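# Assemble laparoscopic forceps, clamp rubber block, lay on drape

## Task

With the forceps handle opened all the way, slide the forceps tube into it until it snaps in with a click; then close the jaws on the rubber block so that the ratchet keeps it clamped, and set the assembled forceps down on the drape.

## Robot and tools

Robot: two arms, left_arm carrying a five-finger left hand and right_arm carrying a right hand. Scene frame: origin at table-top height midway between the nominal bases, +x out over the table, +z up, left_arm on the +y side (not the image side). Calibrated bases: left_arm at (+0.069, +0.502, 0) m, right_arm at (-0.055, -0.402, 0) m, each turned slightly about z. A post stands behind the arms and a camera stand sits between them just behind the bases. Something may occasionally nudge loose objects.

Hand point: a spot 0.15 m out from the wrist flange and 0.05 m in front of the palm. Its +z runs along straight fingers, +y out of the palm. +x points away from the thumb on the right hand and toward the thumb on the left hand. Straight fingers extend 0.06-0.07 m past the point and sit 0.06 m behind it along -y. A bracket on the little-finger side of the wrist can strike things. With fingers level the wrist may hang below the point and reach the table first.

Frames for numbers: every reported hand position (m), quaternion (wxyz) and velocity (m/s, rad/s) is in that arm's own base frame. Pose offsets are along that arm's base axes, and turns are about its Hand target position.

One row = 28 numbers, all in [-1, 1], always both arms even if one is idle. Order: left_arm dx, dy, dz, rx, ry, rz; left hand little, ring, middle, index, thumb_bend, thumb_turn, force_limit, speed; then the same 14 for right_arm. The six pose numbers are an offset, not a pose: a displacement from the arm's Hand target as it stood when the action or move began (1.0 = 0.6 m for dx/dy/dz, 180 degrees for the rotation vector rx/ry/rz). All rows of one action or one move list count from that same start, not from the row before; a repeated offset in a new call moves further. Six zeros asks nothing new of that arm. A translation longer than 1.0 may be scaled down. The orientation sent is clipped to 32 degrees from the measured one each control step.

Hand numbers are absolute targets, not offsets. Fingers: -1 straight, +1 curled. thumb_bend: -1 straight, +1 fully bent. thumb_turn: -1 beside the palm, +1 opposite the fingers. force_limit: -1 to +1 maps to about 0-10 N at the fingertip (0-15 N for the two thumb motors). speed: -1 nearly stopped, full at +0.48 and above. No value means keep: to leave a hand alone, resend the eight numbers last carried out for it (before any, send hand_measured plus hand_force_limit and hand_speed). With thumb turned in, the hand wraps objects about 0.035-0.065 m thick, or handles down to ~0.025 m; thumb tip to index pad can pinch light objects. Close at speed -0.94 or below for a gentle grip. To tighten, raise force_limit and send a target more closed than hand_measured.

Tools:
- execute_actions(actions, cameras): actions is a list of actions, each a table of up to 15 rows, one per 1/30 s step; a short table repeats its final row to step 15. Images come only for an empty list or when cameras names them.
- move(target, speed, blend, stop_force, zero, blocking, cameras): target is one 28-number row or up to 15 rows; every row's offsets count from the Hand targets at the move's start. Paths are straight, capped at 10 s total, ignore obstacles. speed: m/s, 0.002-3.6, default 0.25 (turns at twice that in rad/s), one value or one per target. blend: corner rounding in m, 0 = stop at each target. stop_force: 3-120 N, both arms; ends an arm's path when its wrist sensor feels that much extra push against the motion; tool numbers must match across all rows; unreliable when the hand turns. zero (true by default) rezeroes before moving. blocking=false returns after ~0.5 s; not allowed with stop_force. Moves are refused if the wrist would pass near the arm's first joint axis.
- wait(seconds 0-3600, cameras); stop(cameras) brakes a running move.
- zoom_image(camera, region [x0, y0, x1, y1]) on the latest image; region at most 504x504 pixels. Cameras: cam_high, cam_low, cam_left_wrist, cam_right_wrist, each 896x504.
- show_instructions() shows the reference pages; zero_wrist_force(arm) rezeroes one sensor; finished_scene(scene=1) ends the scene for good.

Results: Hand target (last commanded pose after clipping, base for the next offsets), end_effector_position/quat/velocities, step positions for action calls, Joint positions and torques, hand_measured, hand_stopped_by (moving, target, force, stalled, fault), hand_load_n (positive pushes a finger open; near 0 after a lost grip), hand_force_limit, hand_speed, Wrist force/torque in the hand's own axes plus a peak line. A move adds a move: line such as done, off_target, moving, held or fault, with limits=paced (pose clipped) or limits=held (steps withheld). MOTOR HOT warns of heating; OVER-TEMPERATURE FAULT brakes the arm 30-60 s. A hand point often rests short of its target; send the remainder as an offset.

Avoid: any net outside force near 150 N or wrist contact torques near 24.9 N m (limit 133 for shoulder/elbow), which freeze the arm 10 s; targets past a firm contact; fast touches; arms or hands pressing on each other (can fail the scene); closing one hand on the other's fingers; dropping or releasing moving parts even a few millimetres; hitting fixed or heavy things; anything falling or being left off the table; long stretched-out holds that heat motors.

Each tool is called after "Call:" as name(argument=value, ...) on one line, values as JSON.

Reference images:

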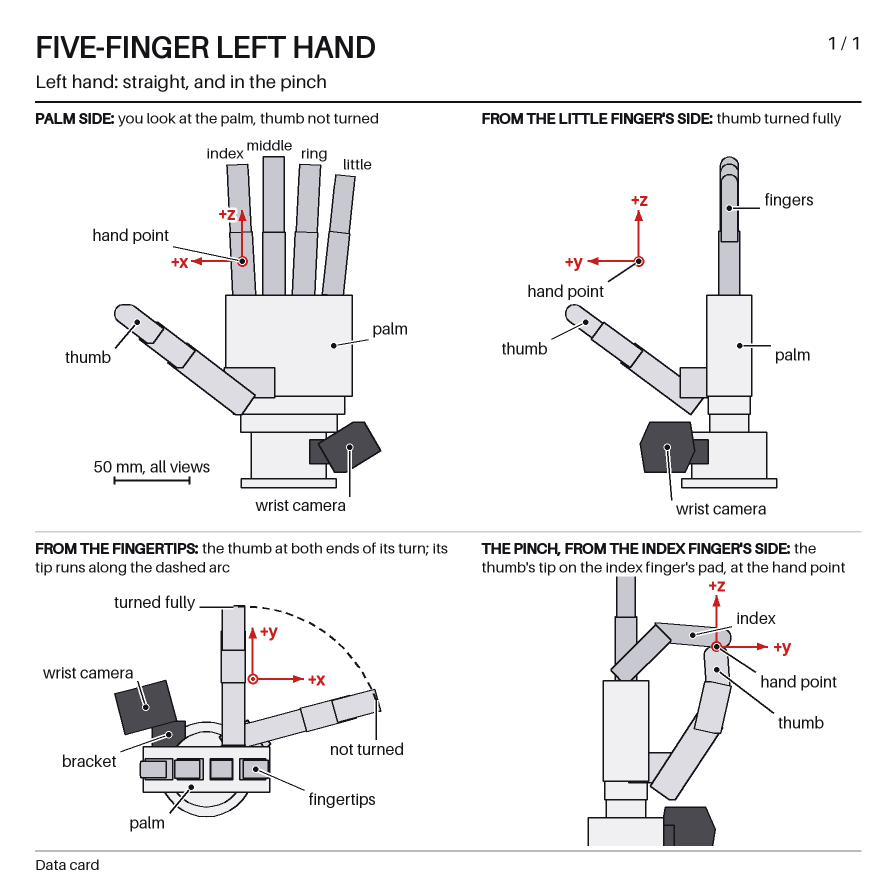

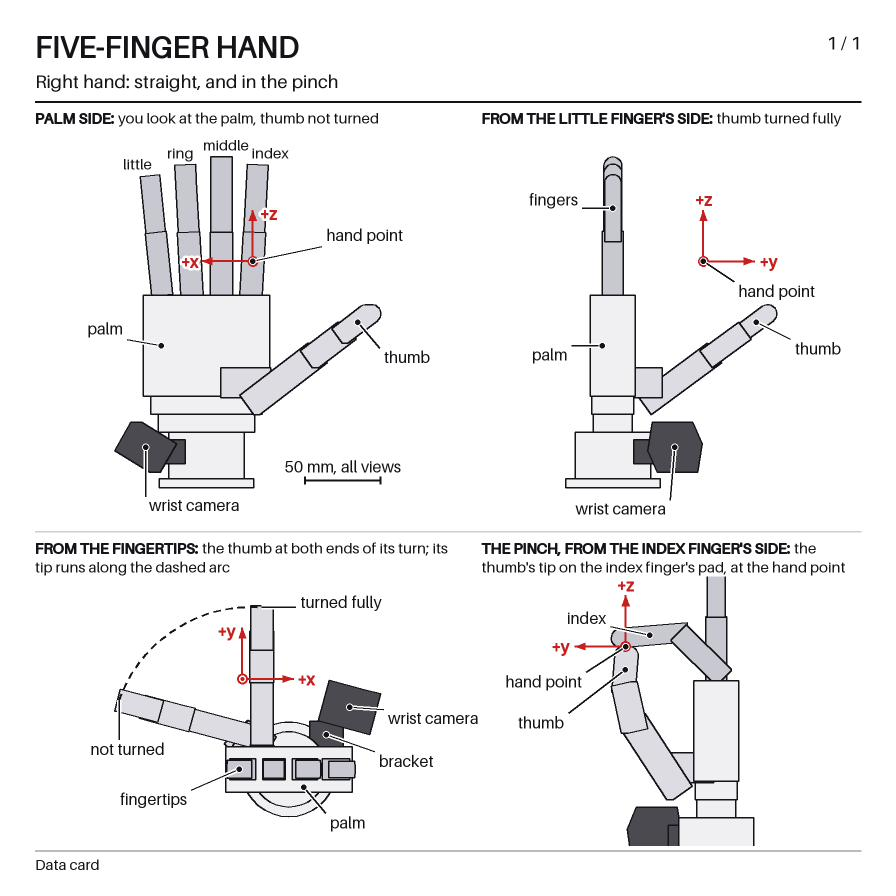

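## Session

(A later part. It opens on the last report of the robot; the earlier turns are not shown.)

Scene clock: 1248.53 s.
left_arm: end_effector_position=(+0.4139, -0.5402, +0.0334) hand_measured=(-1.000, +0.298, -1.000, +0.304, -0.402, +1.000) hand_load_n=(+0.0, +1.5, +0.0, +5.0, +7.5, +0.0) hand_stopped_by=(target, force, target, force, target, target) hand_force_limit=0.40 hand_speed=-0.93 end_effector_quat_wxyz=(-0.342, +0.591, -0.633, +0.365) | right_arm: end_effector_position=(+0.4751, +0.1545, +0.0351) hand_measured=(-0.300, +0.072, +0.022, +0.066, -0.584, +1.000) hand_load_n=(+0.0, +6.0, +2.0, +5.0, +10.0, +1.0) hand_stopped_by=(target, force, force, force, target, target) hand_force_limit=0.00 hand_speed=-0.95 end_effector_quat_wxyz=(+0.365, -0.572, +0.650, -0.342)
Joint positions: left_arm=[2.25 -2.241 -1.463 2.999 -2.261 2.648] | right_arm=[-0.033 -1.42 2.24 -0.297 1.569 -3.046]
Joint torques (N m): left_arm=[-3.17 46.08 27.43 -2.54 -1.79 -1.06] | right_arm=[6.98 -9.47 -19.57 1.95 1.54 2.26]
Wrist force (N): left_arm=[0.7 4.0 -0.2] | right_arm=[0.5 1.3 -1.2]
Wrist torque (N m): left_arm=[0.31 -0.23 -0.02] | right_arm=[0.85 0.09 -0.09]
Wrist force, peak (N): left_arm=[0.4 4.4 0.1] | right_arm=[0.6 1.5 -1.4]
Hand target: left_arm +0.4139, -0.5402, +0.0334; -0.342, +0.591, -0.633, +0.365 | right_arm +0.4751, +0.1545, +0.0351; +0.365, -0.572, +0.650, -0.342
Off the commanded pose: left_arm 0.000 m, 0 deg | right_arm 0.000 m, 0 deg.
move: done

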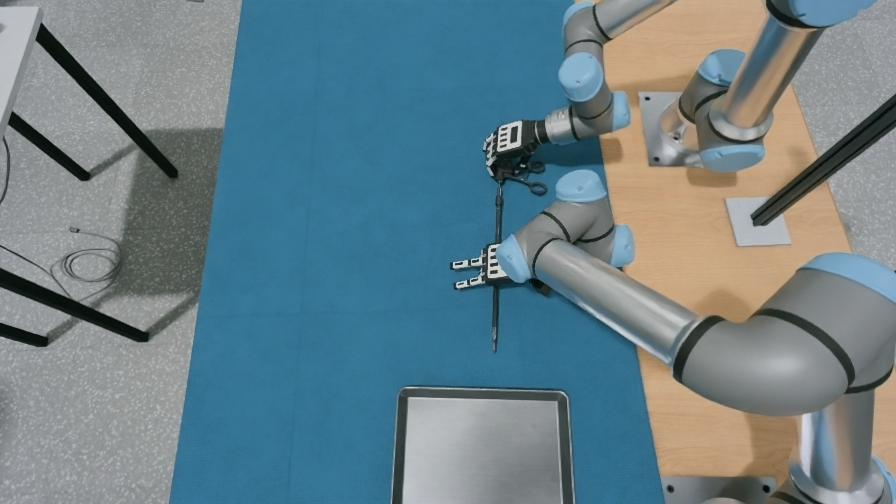

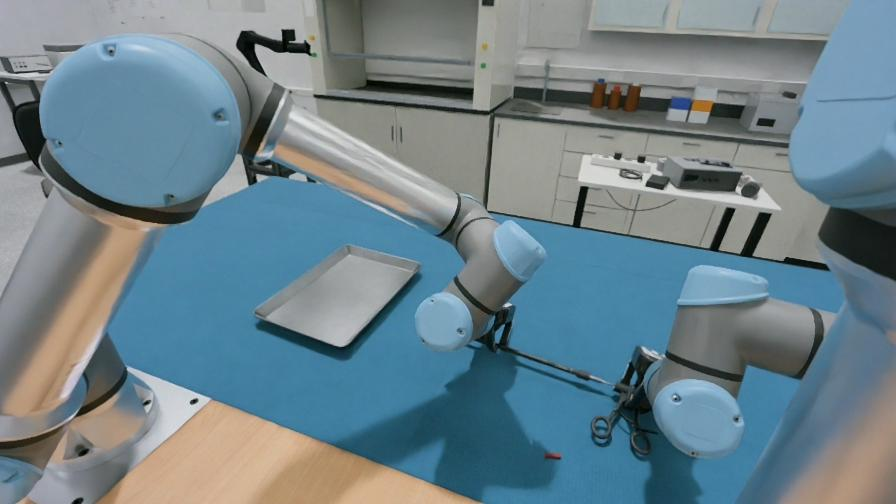

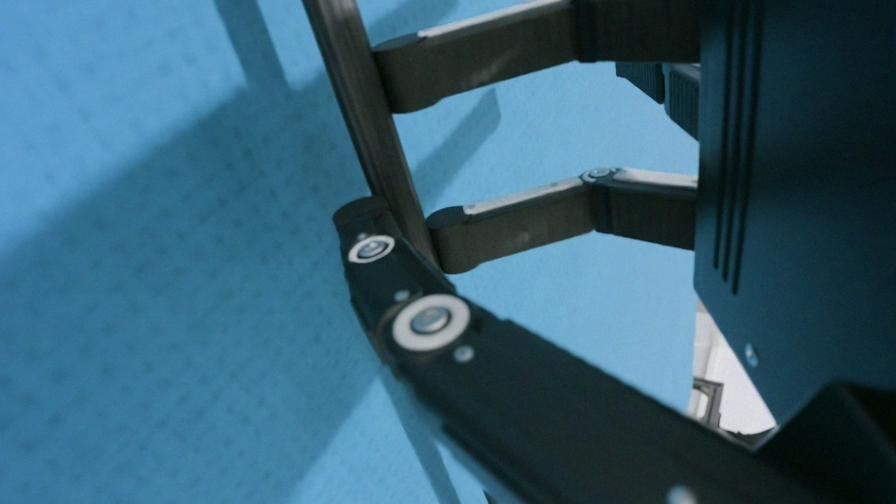

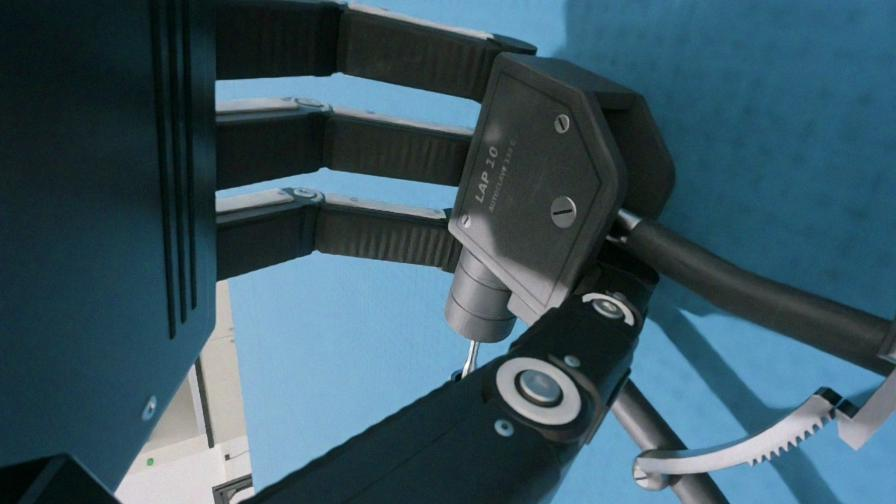

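Call:
move(target=[0,0,0,0,0,0,-1,0.3,-1,0.5,-0.4,1,0.4,-0.93,0.00033,0.00666,0,0,0,0,-0.3,0.15,0.17,0.2,-0.58,1,0.0,-0.95], speed=0.008, stop_force=4, cameras=["cam_low","cam_high","cam_right_wrist"])

Call:
zoom_image(camera="cam_low", region=[596, 368, 632, 398])

Call:
zoom_image(camera="cam_high", region=[480, 160, 520, 200])

Call:
zoom_image(camera="cam_right_wrist", region=[430, 240, 530, 380])

Scene clock: 1265.63 s.
left_arm: end_effector_position=(+0.4139, -0.5402, +0.0334) hand_measured=(-1.000, +0.298, -1.000, +0.304, -0.402, +1.000) hand_load_n=(+0.0, +2.5, +0.0, +5.0, +8.0, +0.0) hand_stopped_by=(target, force, target, force, target, target) hand_force_limit=0.40 hand_speed=-0.93 end_effector_quat_wxyz=(-0.342, +0.591, -0.633, +0.365) | right_arm: end_effector_position=(+0.4753, +0.1585, +0.0351) hand_measured=(-0.300, +0.072, +0.022, +0.066, -0.584, +1.000) hand_load_n=(+0.0, +6.0, +2.0, +5.5, +10.0, +1.0) hand_stopped_by=(target, force, force, force, target, target) hand_force_limit=0.00 hand_speed=-0.95 end_effector_quat_wxyz=(+0.365, -0.572, +0.650, -0.342)
Joint positions: left_arm=[2.25 -2.241 -1.463 2.999 -2.261 2.648] | right_arm=[-0.019 -1.416 2.235 -0.296 1.582 -3.039]
Joint torques (N m): left_arm=[-5.32 45.02 29.07 -2.63 -2.01 -1.17] | right_arm=[6.9 -9.66 -19.7 1.88 1.51 2.23]
Wrist force (N): left_arm=[0.8 3.8 0.3] | right_arm=[0.5 1.2 -1.2]
Wrist torque (N m): left_arm=[0.26 -0.23 -0.02] | right_arm=[0.84 0.09 -0.10]
Wrist force, peak (N): left_arm=[0.5 4.4 0.1] | right_arm=[0.5 1.4 -1.4]
Hand target: left_arm +0.4139, -0.5402, +0.0334; -0.342, +0.591, -0.633, +0.365 | right_arm +0.4753, +0.1585, +0.0351; +0.365, -0.572, +0.650, -0.342
Off the commanded pose: left_arm 0.000 m, 0 deg | right_arm 0.000 m, 0 deg.
move: done
Images, in order (width x height): cam_high 896x504, cam_low 896x504, cam_right_wrist 896x504.

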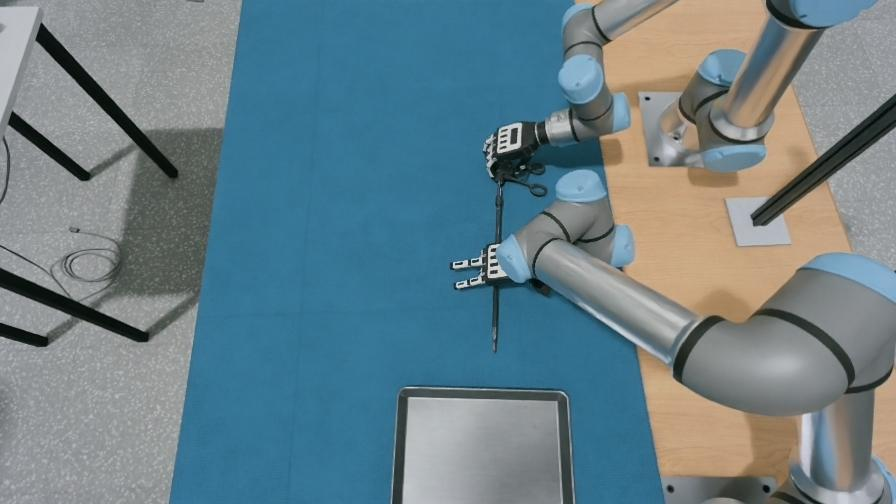

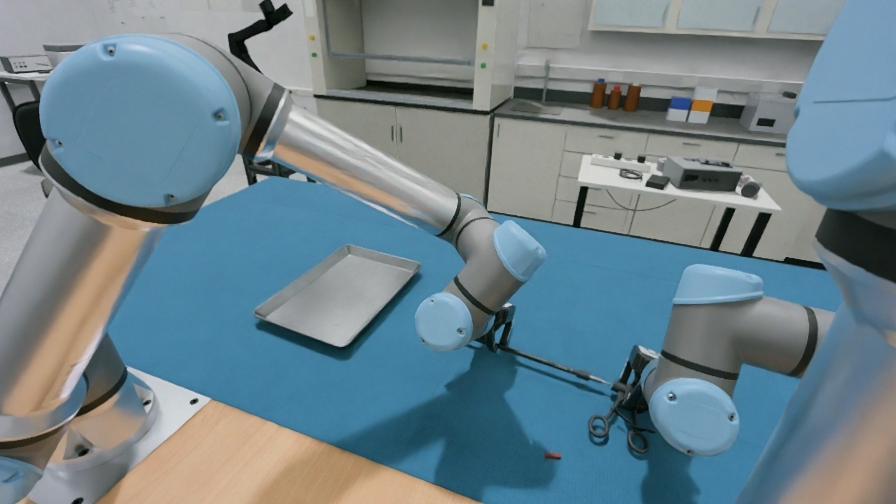

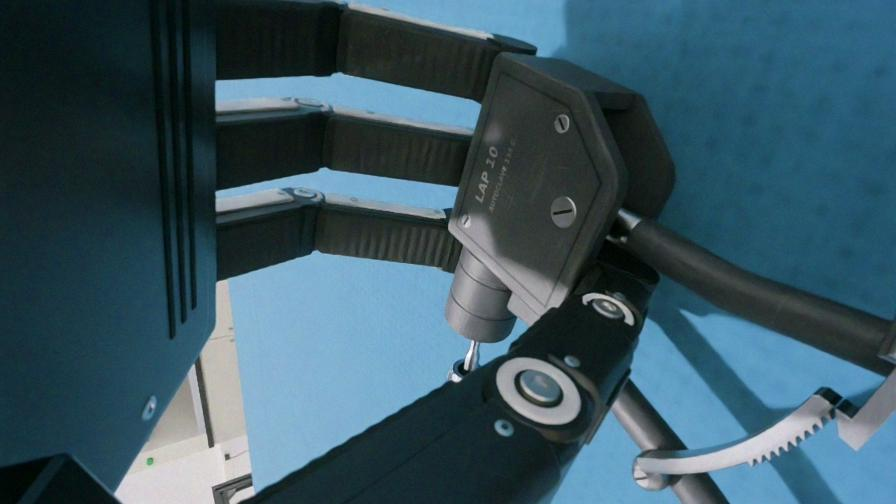

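Scaled by 14.000 from the camera's image (finer frame: 1280x720).

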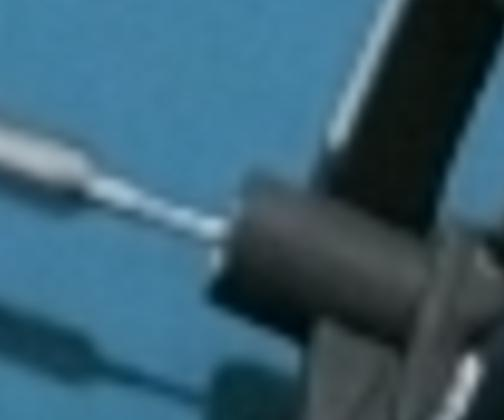

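Scaled by 12.600 from the camera's image (finer frame: 1280x720).

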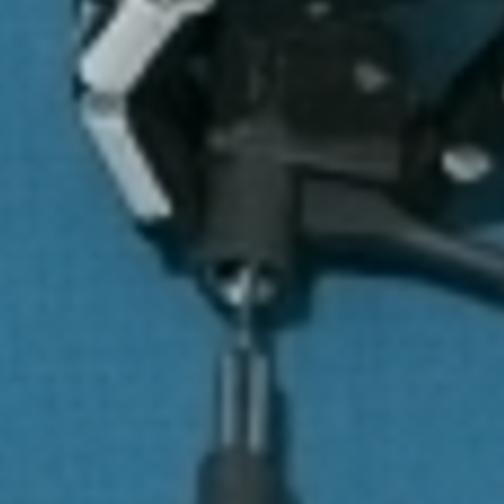

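Scaled by 3.600 from the camera's image (finer frame: 1280x720).

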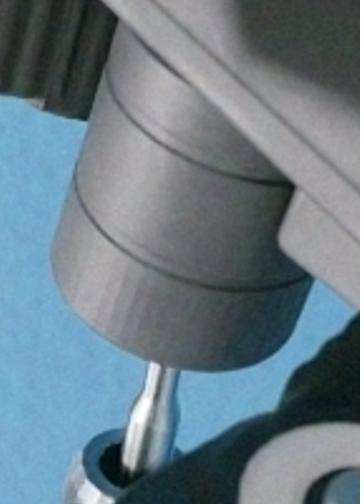

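Call:
move(target=[0,0,0,0,0,0,-1,0.3,-1,0.5,-0.4,1,0.4,-0.93,0.0005,0.00999,0,0,0,0,-0.3,0.15,0.17,0.2,-0.58,1,0.0,-0.95], speed=0.008, stop_force=4, cameras=["cam_low","cam_high","cam_right_wrist"])

Call:
zoom_image(camera="cam_low", region=[596, 368, 632, 398])

Call:
zoom_image(camera="cam_high", region=[480, 160, 520, 200])

Call:
zoom_image(camera="cam_right_wrist", region=[430, 240, 530, 380])

Scene clock: 1273.47 s.
left_arm: end_effector_position=(+0.4139, -0.5402, +0.0334) hand_measured=(-1.000, +0.298, -1.000, +0.304, -0.402, +1.000) hand_load_n=(+0.0, +2.0, +0.0, +5.0, +7.5, +0.0) hand_stopped_by=(target, force, target, force, target, target) hand_force_limit=0.40 hand_speed=-0.93 end_effector_quat_wxyz=(-0.342, +0.591, -0.633, +0.365) | right_arm: end_effector_position=(+0.4756, +0.1645, +0.0351) hand_measured=(-0.300, +0.072, +0.022, +0.066, -0.584, +1.000) hand_load_n=(+0.0, +6.0, +2.0, +5.5, +9.5, +1.0) hand_stopped_by=(target, force, force, force, target, target) hand_force_limit=0.00 hand_speed=-0.95 end_effector_quat_wxyz=(+0.365, -0.572, +0.650, -0.342)
Joint positions: left_arm=[2.25 -2.241 -1.463 2.999 -2.261 2.648] | right_arm=[0.002 -1.41 2.228 -0.295 1.6 -3.029]
Joint torques (N m): left_arm=[-7.74 42.46 29.88 -2.75 -1.94 -1.16] | right_arm=[6.59 -9.84 -19.65 1.9 1.56 2.29]
Wrist force (N): left_arm=[0.0 4.0 0.1] | right_arm=[0.2 1.4 -1.1]
Wrist torque (N m): left_arm=[0.29 -0.11 -0.06] | right_arm=[0.88 0.12 -0.11]
Wrist force, peak (N): left_arm=[0.4 4.4 0.0] | right_arm=[0.3 1.3 -1.5]
Hand target: left_arm +0.4139, -0.5402, +0.0334; -0.342, +0.591, -0.633, +0.365 | right_arm +0.4756, +0.1645, +0.0351; +0.365, -0.572, +0.650, -0.342
Off the commanded pose: left_arm 0.000 m, 0 deg | right_arm 0.000 m, 0 deg.
move: done
Images, in order (width x height): cam_high 896x504, cam_low 896x504, cam_right_wrist 896x504.

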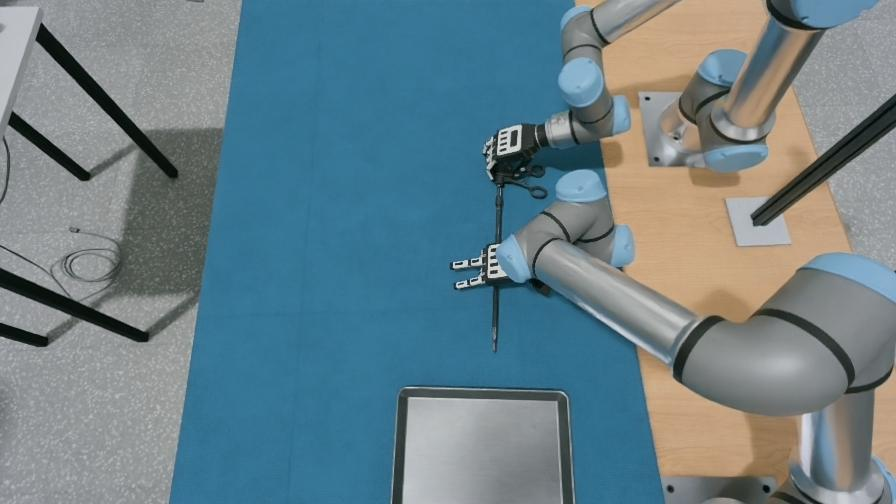

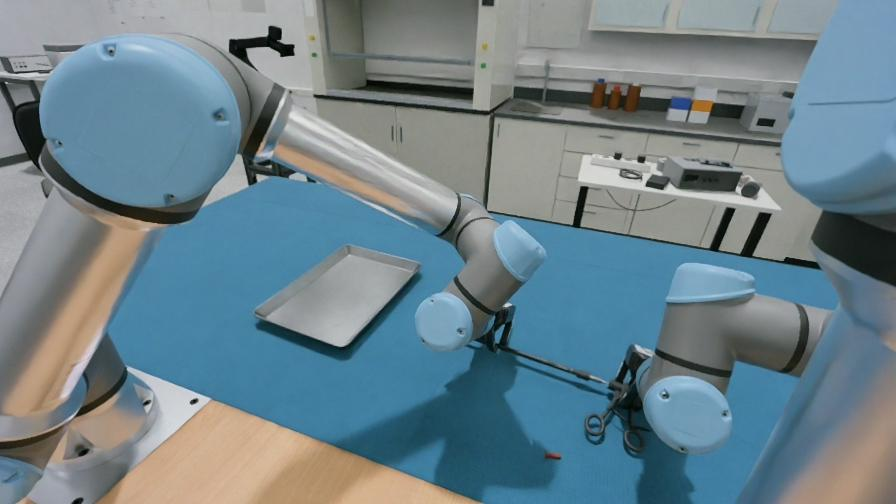

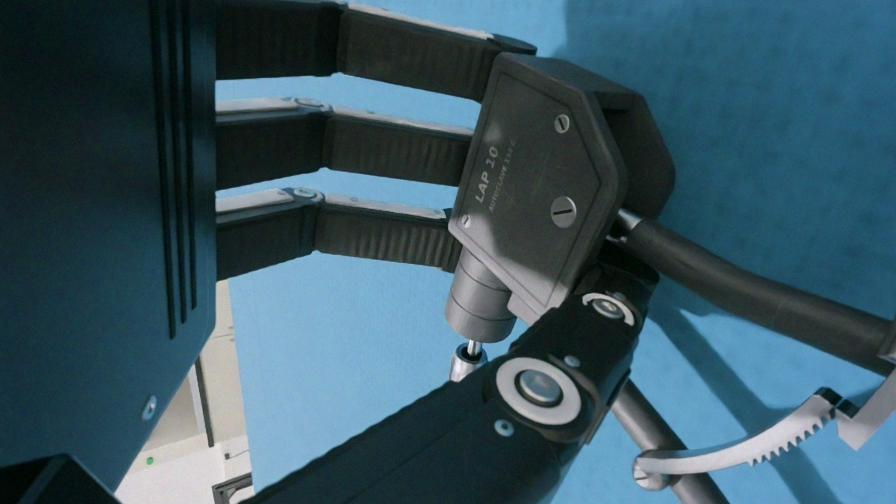

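Scaled by 14.000 from the camera's image (finer frame: 1280x720).

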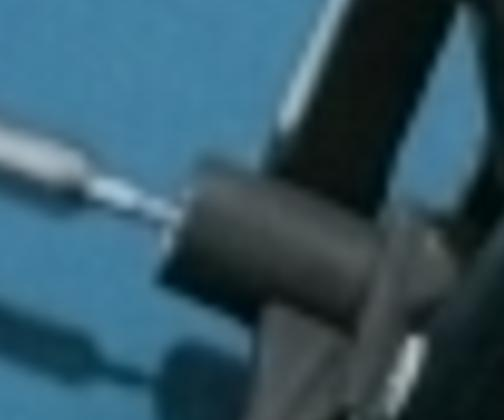

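Scaled by 12.600 from the camera's image (finer frame: 1280x720).

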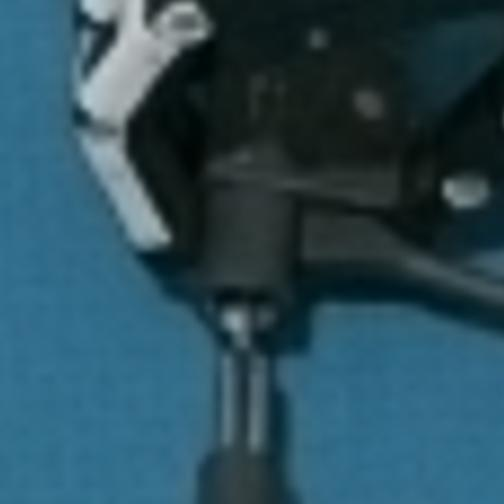

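Scaled by 3.600 from the camera's image (finer frame: 1280x720).

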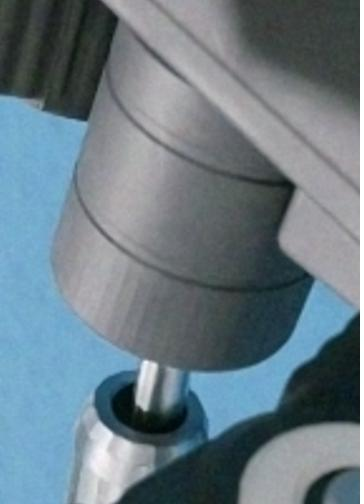

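Call:
zoom_image(camera="cam_low", region=[594, 374, 618, 394])

Call:
zoom_image(camera="cam_right_wrist", region=[440, 300, 500, 390])

Call:
zoom_image(camera="cam_high", region=[490, 172, 510, 200])

Scaled by 21.000 from the camera's image (finer frame: 1280x720).

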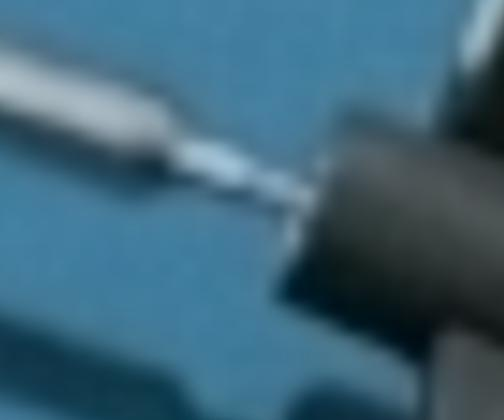

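Scaled by 5.600 from the camera's image (finer frame: 1280x720).

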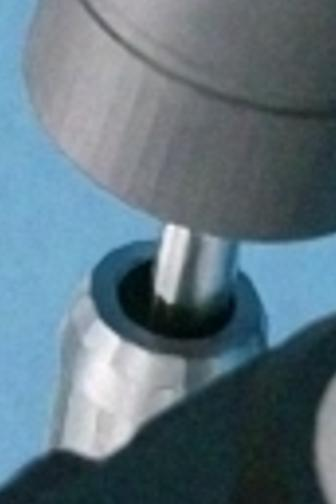

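Scaled by 18.000 from the camera's image (finer frame: 1280x720).

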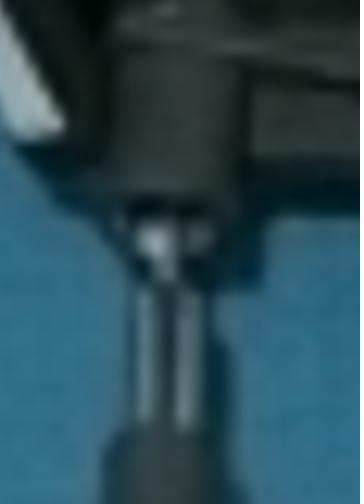

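Call:
move(target=[0,0,0,0,0,0,-1,0.3,-1,0.5,-0.4,1,0.4,-0.93,0.00049,0.00999,0,0,0,0,-0.3,0.15,0.17,0.2,-0.58,1,0.0,-0.95], speed=0.005, stop_force=3, cameras=["cam_low","cam_high","cam_right_wrist"])

Call:
zoom_image(camera="cam_low", region=[594, 374, 618, 394])

Call:
zoom_image(camera="cam_high", region=[490, 172, 510, 200])

Call:
zoom_image(camera="cam_right_wrist", region=[440, 300, 500, 390])

Scene clock: 1295.97 s.
left_arm: end_effector_position=(+0.4139, -0.5402, +0.0334) hand_measured=(-1.000, +0.298, -1.000, +0.304, -0.402, +1.000) hand_load_n=(+0.0, +2.0, +0.0, +5.0, +7.5, +0.0) hand_stopped_by=(target, force, target, force, target, target) hand_force_limit=0.40 hand_speed=-0.93 end_effector_quat_wxyz=(-0.342, +0.591, -0.633, +0.365) | right_arm: end_effector_position=(+0.4759, +0.1705, +0.0351) hand_measured=(-0.300, +0.072, +0.022, +0.066, -0.584, +1.000) hand_load_n=(+0.0, +5.5, +2.0, +5.5, +10.0, +1.0) hand_stopped_by=(target, force, force, force, target, target) hand_force_limit=0.00 hand_speed=-0.95 end_effector_quat_wxyz=(+0.365, -0.572, +0.650, -0.342)
Joint positions: left_arm=[2.25 -2.241 -1.463 2.999 -2.261 2.648] | right_arm=[0.023 -1.403 2.219 -0.293 1.618 -3.018]
Joint torques (N m): left_arm=[-7.78 41.53 28.36 -2.77 -1.89 -0.94] | right_arm=[6.62 -10.29 -20.13 1.95 1.61 2.28]
Wrist force (N): left_arm=[0.5 4.1 0.2] | right_arm=[0.3 1.2 -1.2]
Wrist torque (N m): left_arm=[0.30 -0.19 -0.04] | right_arm=[0.86 0.12 -0.11]
Wrist force, peak (N): left_arm=[0.7 4.3 0.2] | right_arm=[0.4 1.4 -1.5]
Hand target: left_arm +0.4139, -0.5402, +0.0334; -0.342, +0.591, -0.633, +0.365 | right_arm +0.4759, +0.1705, +0.0351; +0.365, -0.572, +0.650, -0.342
Off the commanded pose: left_arm 0.000 m, 0 deg | right_arm 0.000 m, 0 deg.
move: done
Images, in order (width x height): cam_high 896x504, cam_low 896x504, cam_right_wrist 896x504.

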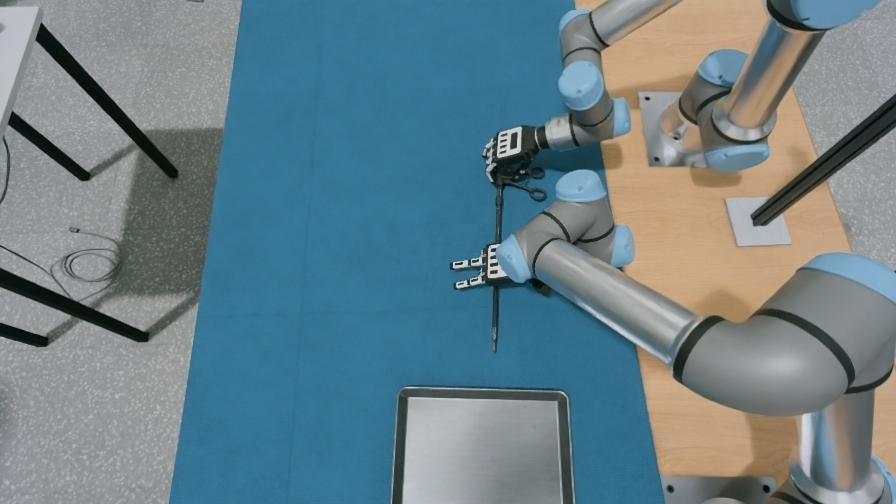

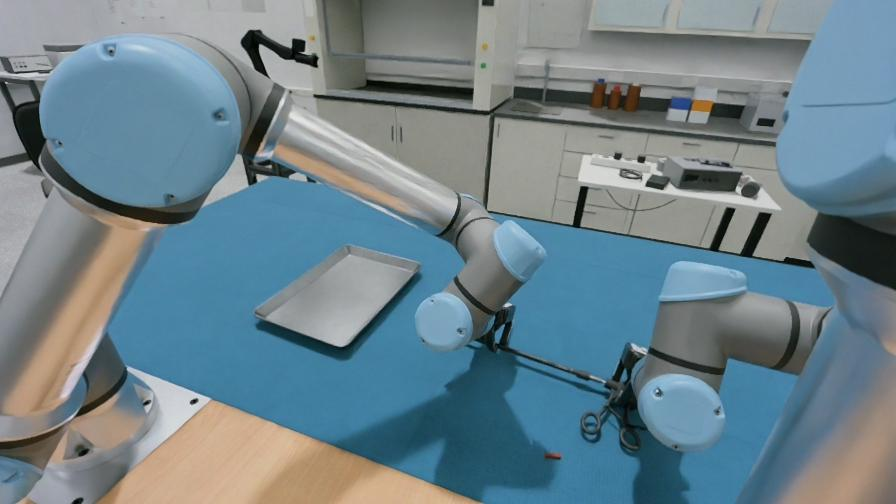

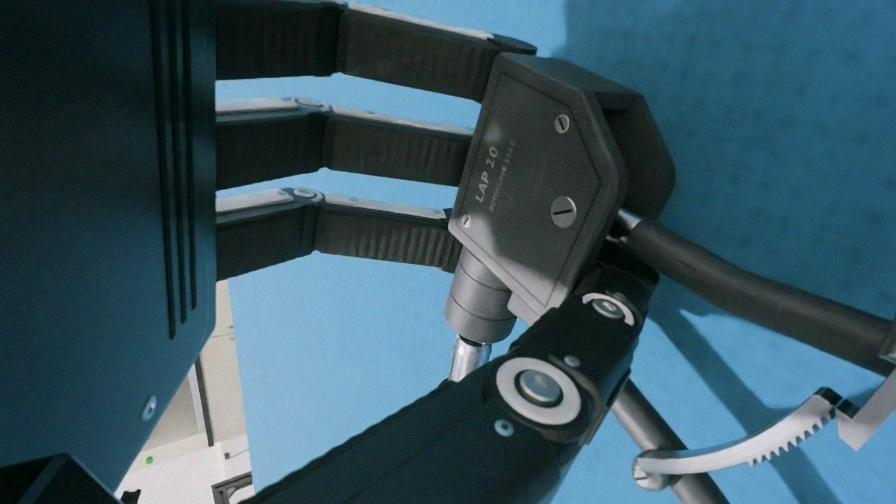

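Scaled by 21.000 from the camera's image (finer frame: 1280x720).

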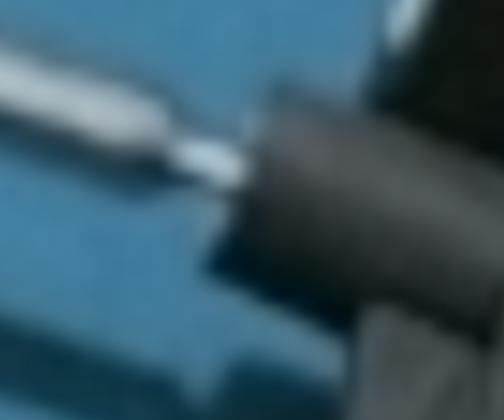

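Scaled by 18.000 from the camera's image (finer frame: 1280x720).

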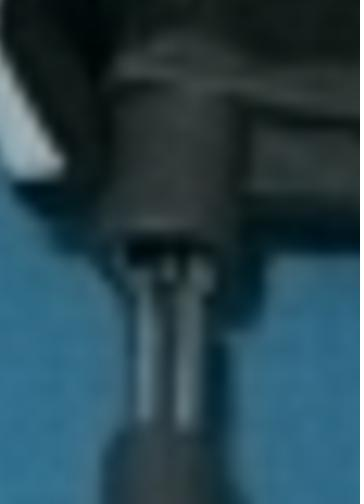

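Scaled by 5.600 from the camera's image (finer frame: 1280x720).

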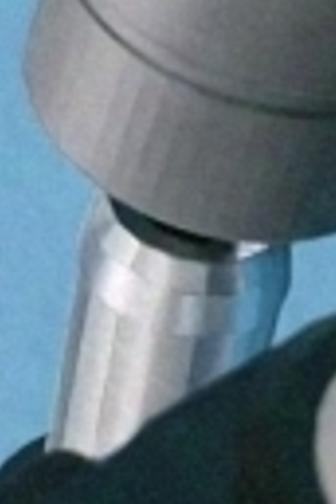

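Call:
move(target=[0,0,0,0,0,0,-1,0.3,-1,0.5,-0.4,1,0.4,-0.93,0.00115,0.0065,0.0007,0,0,0,-0.3,0.15,0.17,0.2,-0.58,1,0.0,-0.95], speed=0.005, stop_force=3, cameras=["cam_low","cam_high","cam_right_wrist"])

Call:
zoom_image(camera="cam_low", region=[594, 374, 618, 394])

Call:
zoom_image(camera="cam_high", region=[490, 172, 510, 200])

Call:
zoom_image(camera="cam_right_wrist", region=[440, 300, 500, 390])

Scene clock: 1317.57 s.
left_arm: end_effector_position=(+0.4139, -0.5402, +0.0334) hand_measured=(-1.000, +0.298, -1.000, +0.304, -0.402, +1.000) hand_load_n=(+0.0, +2.0, +0.0, +5.5, +7.5, +0.0) hand_stopped_by=(target, force, target, force, target, target) hand_force_limit=0.40 hand_speed=-0.93 end_effector_quat_wxyz=(-0.342, +0.591, -0.633, +0.365) | right_arm: end_effector_position=(+0.4766, +0.1744, +0.0355) hand_measured=(-0.300, +0.072, +0.022, +0.066, -0.584, +1.000) hand_load_n=(+0.0, +5.5, +2.0, +5.5, +9.5, +1.0) hand_stopped_by=(target, force, force, force, target, target) hand_force_limit=0.00 hand_speed=-0.95 end_effector_quat_wxyz=(+0.365, -0.572, +0.650, -0.342)
Joint positions: left_arm=[2.25 -2.241 -1.463 2.999 -2.261 2.648] | right_arm=[0.036 -1.399 2.212 -0.29 1.629 -3.012]
Joint torques (N m): left_arm=[-9.33 41.46 28 -2.8 -1.81 -1.02] | right_arm=[6.99 -10.72 -20.25 1.98 1.65 2.26]
Wrist force (N): left_arm=[0.6 3.7 0.0] | right_arm=[0.3 1.0 -1.2]
Wrist torque (N m): left_arm=[0.25 -0.20 -0.02] | right_arm=[0.81 0.12 -0.12]
Wrist force, peak (N): left_arm=[0.4 4.3 0.0] | right_arm=[0.2 1.3 -1.5]
Hand target: left_arm +0.4139, -0.5402, +0.0334; -0.342, +0.591, -0.633, +0.365 | right_arm +0.4766, +0.1744, +0.0355; +0.365, -0.572, +0.650, -0.342
Off the commanded pose: left_arm 0.000 m, 0 deg | right_arm 0.000 m, 0 deg.
move: done
Images, in order (width x height): cam_high 896x504, cam_low 896x504, cam_right_wrist 896x504.

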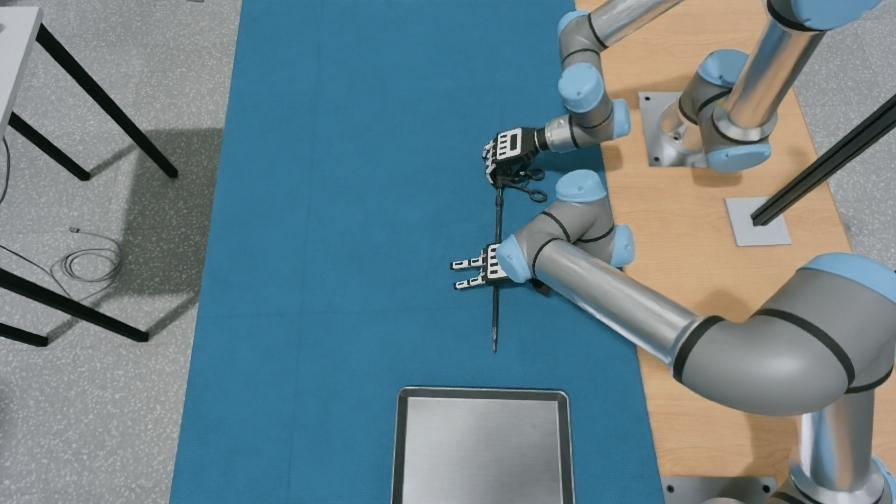

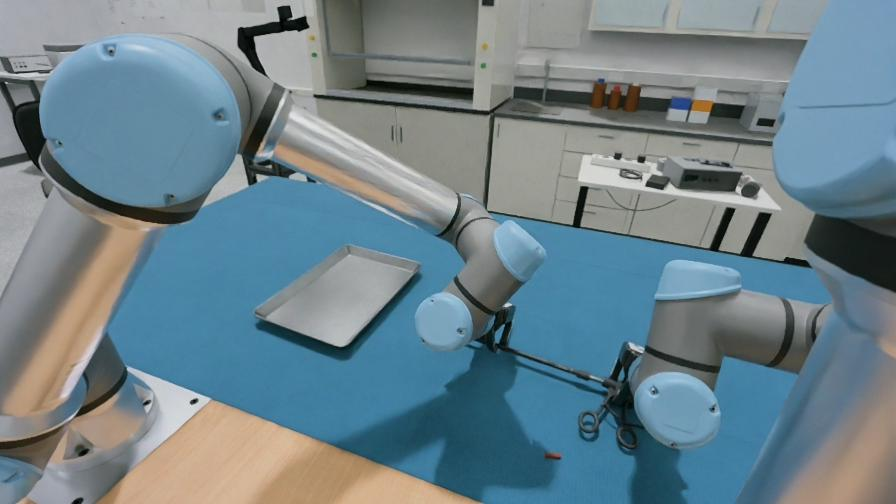

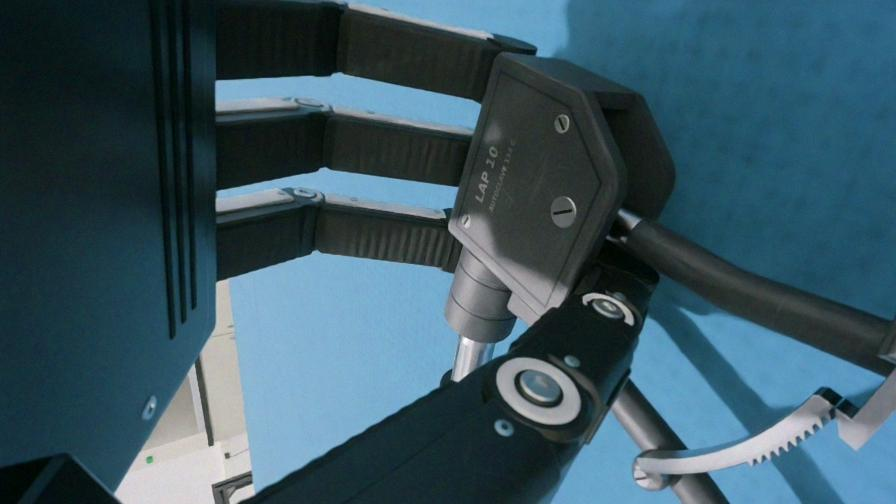

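Scaled by 21.000 from the camera's image (finer frame: 1280x720).

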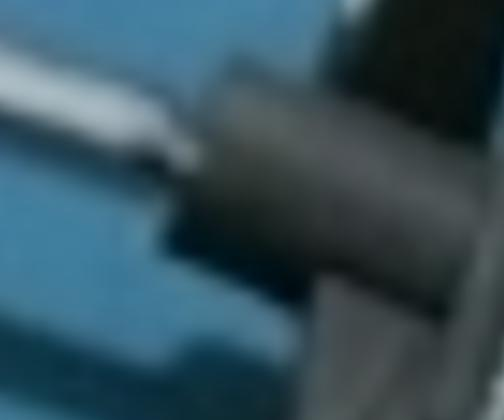

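Scaled by 18.000 from the camera's image (finer frame: 1280x720).

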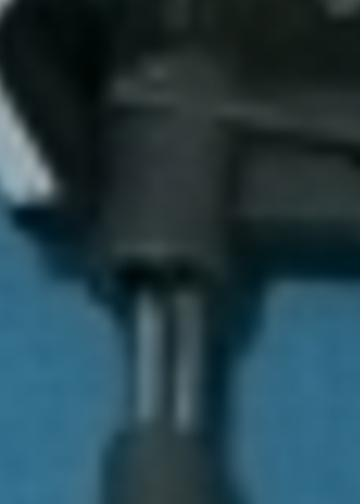

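Scaled by 5.600 from the camera's image (finer frame: 1280x720).

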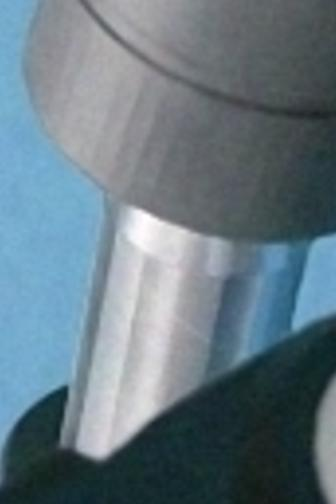

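Call:
move(target=[0,0,0,0,0,0,-1,0.3,-1,0.5,-0.4,1,0.4,-0.93,0.00049,0.00999,0,0,0,0,-0.3,0.15,0.17,0.2,-0.58,1,0.0,-0.95], speed=0.005, stop_force=3, cameras=["cam_low","cam_high","cam_right_wrist"])

Call:
zoom_image(camera="cam_low", region=[594, 374, 618, 394])

Call:
zoom_image(camera="cam_high", region=[490, 172, 510, 200])

Call:
zoom_image(camera="cam_right_wrist", region=[440, 300, 500, 390])

Scene clock: 1374.13 s.
left_arm: end_effector_position=(+0.4139, -0.5402, +0.0334) hand_measured=(-1.000, +0.298, -1.000, +0.304, -0.402, +1.000) hand_load_n=(-0.5, +1.5, +0.0, +6.0, +7.5, +0.0) hand_stopped_by=(target, force, target, force, target, target) hand_force_limit=0.40 hand_speed=-0.93 end_effector_quat_wxyz=(-0.342, +0.591, -0.633, +0.365) | right_arm: end_effector_position=(+0.4769, +0.1804, +0.0355) hand_measured=(-0.300, +0.072, +0.022, +0.066, -0.584, +1.000) hand_load_n=(+0.0, +5.5, +2.0, +5.5, +9.5, +1.0) hand_stopped_by=(target, force, force, force, target, target) hand_force_limit=0.00 hand_speed=-0.95 end_effector_quat_wxyz=(+0.365, -0.572, +0.650, -0.342)
Joint positions: left_arm=[2.25 -2.241 -1.463 2.999 -2.261 2.648] | right_arm=[0.057 -1.392 2.204 -0.287 1.647 -3.001]
Joint torques (N m): left_arm=[-7.91 41.87 27.67 -2.55 -1.54 -0.94] | right_arm=[7.05 -10.74 -20.51 1.87 1.7 2.27]
Wrist force (N): left_arm=[0.2 3.3 0.2] | right_arm=[0.3 1.5 -1.4]
Wrist torque (N m): left_arm=[0.22 -0.18 -0.06] | right_arm=[0.87 0.12 -0.12]
Wrist force, peak (N): left_arm=[0.5 4.4 0.0] | right_arm=[0.3 1.9 -1.2]
Hand target: left_arm +0.4139, -0.5402, +0.0334; -0.342, +0.591, -0.633, +0.365 | right_arm +0.4769, +0.1804, +0.0355; +0.365, -0.572, +0.650, -0.342
Off the commanded pose: left_arm 0.000 m, 0 deg | right_arm 0.000 m, 0 deg.
move: done
Images, in order (width x height): cam_high 896x504, cam_low 896x504, cam_right_wrist 896x504.

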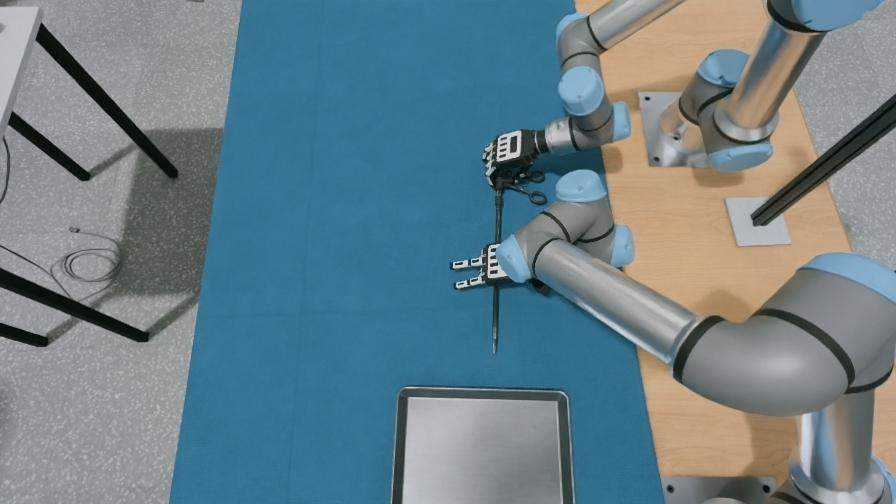

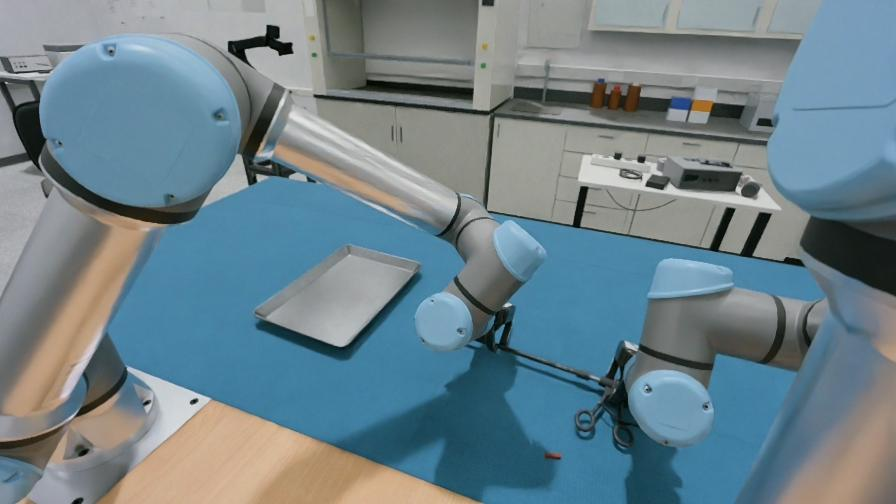

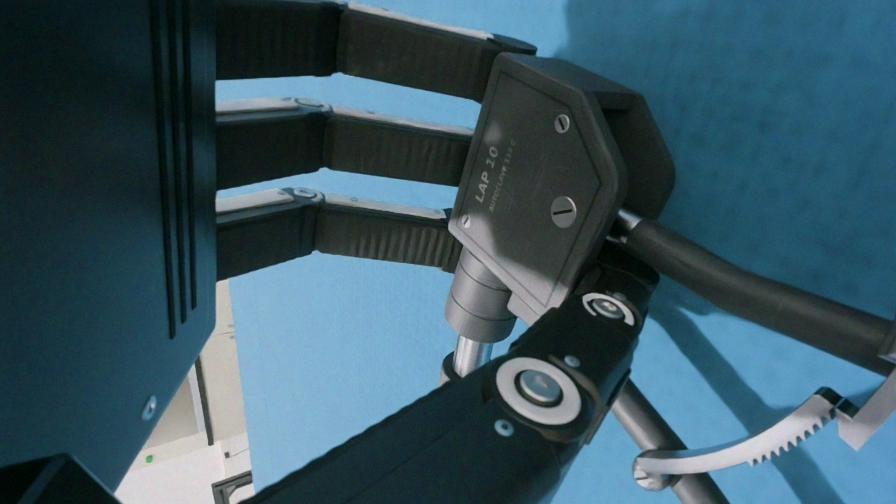

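Scaled by 21.000 from the camera's image (finer frame: 1280x720).

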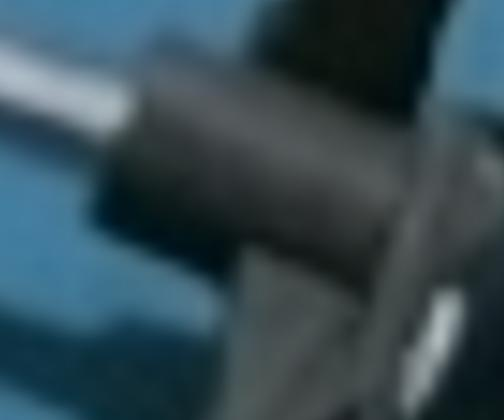

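Scaled by 18.000 from the camera's image (finer frame: 1280x720).

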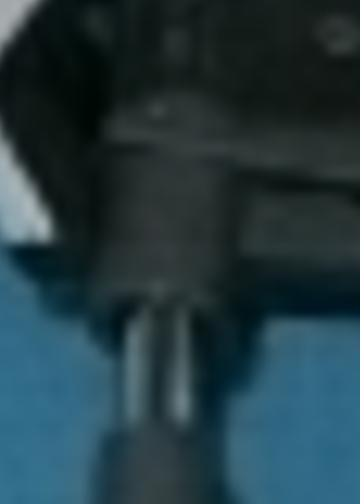

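Scaled by 5.600 from the camera's image (finer frame: 1280x720).

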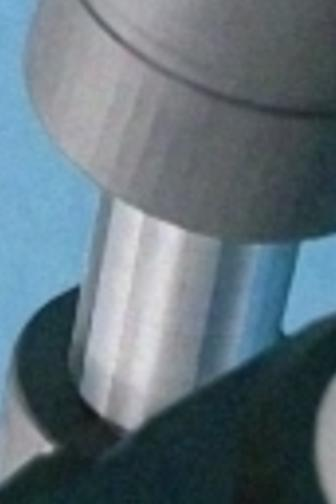

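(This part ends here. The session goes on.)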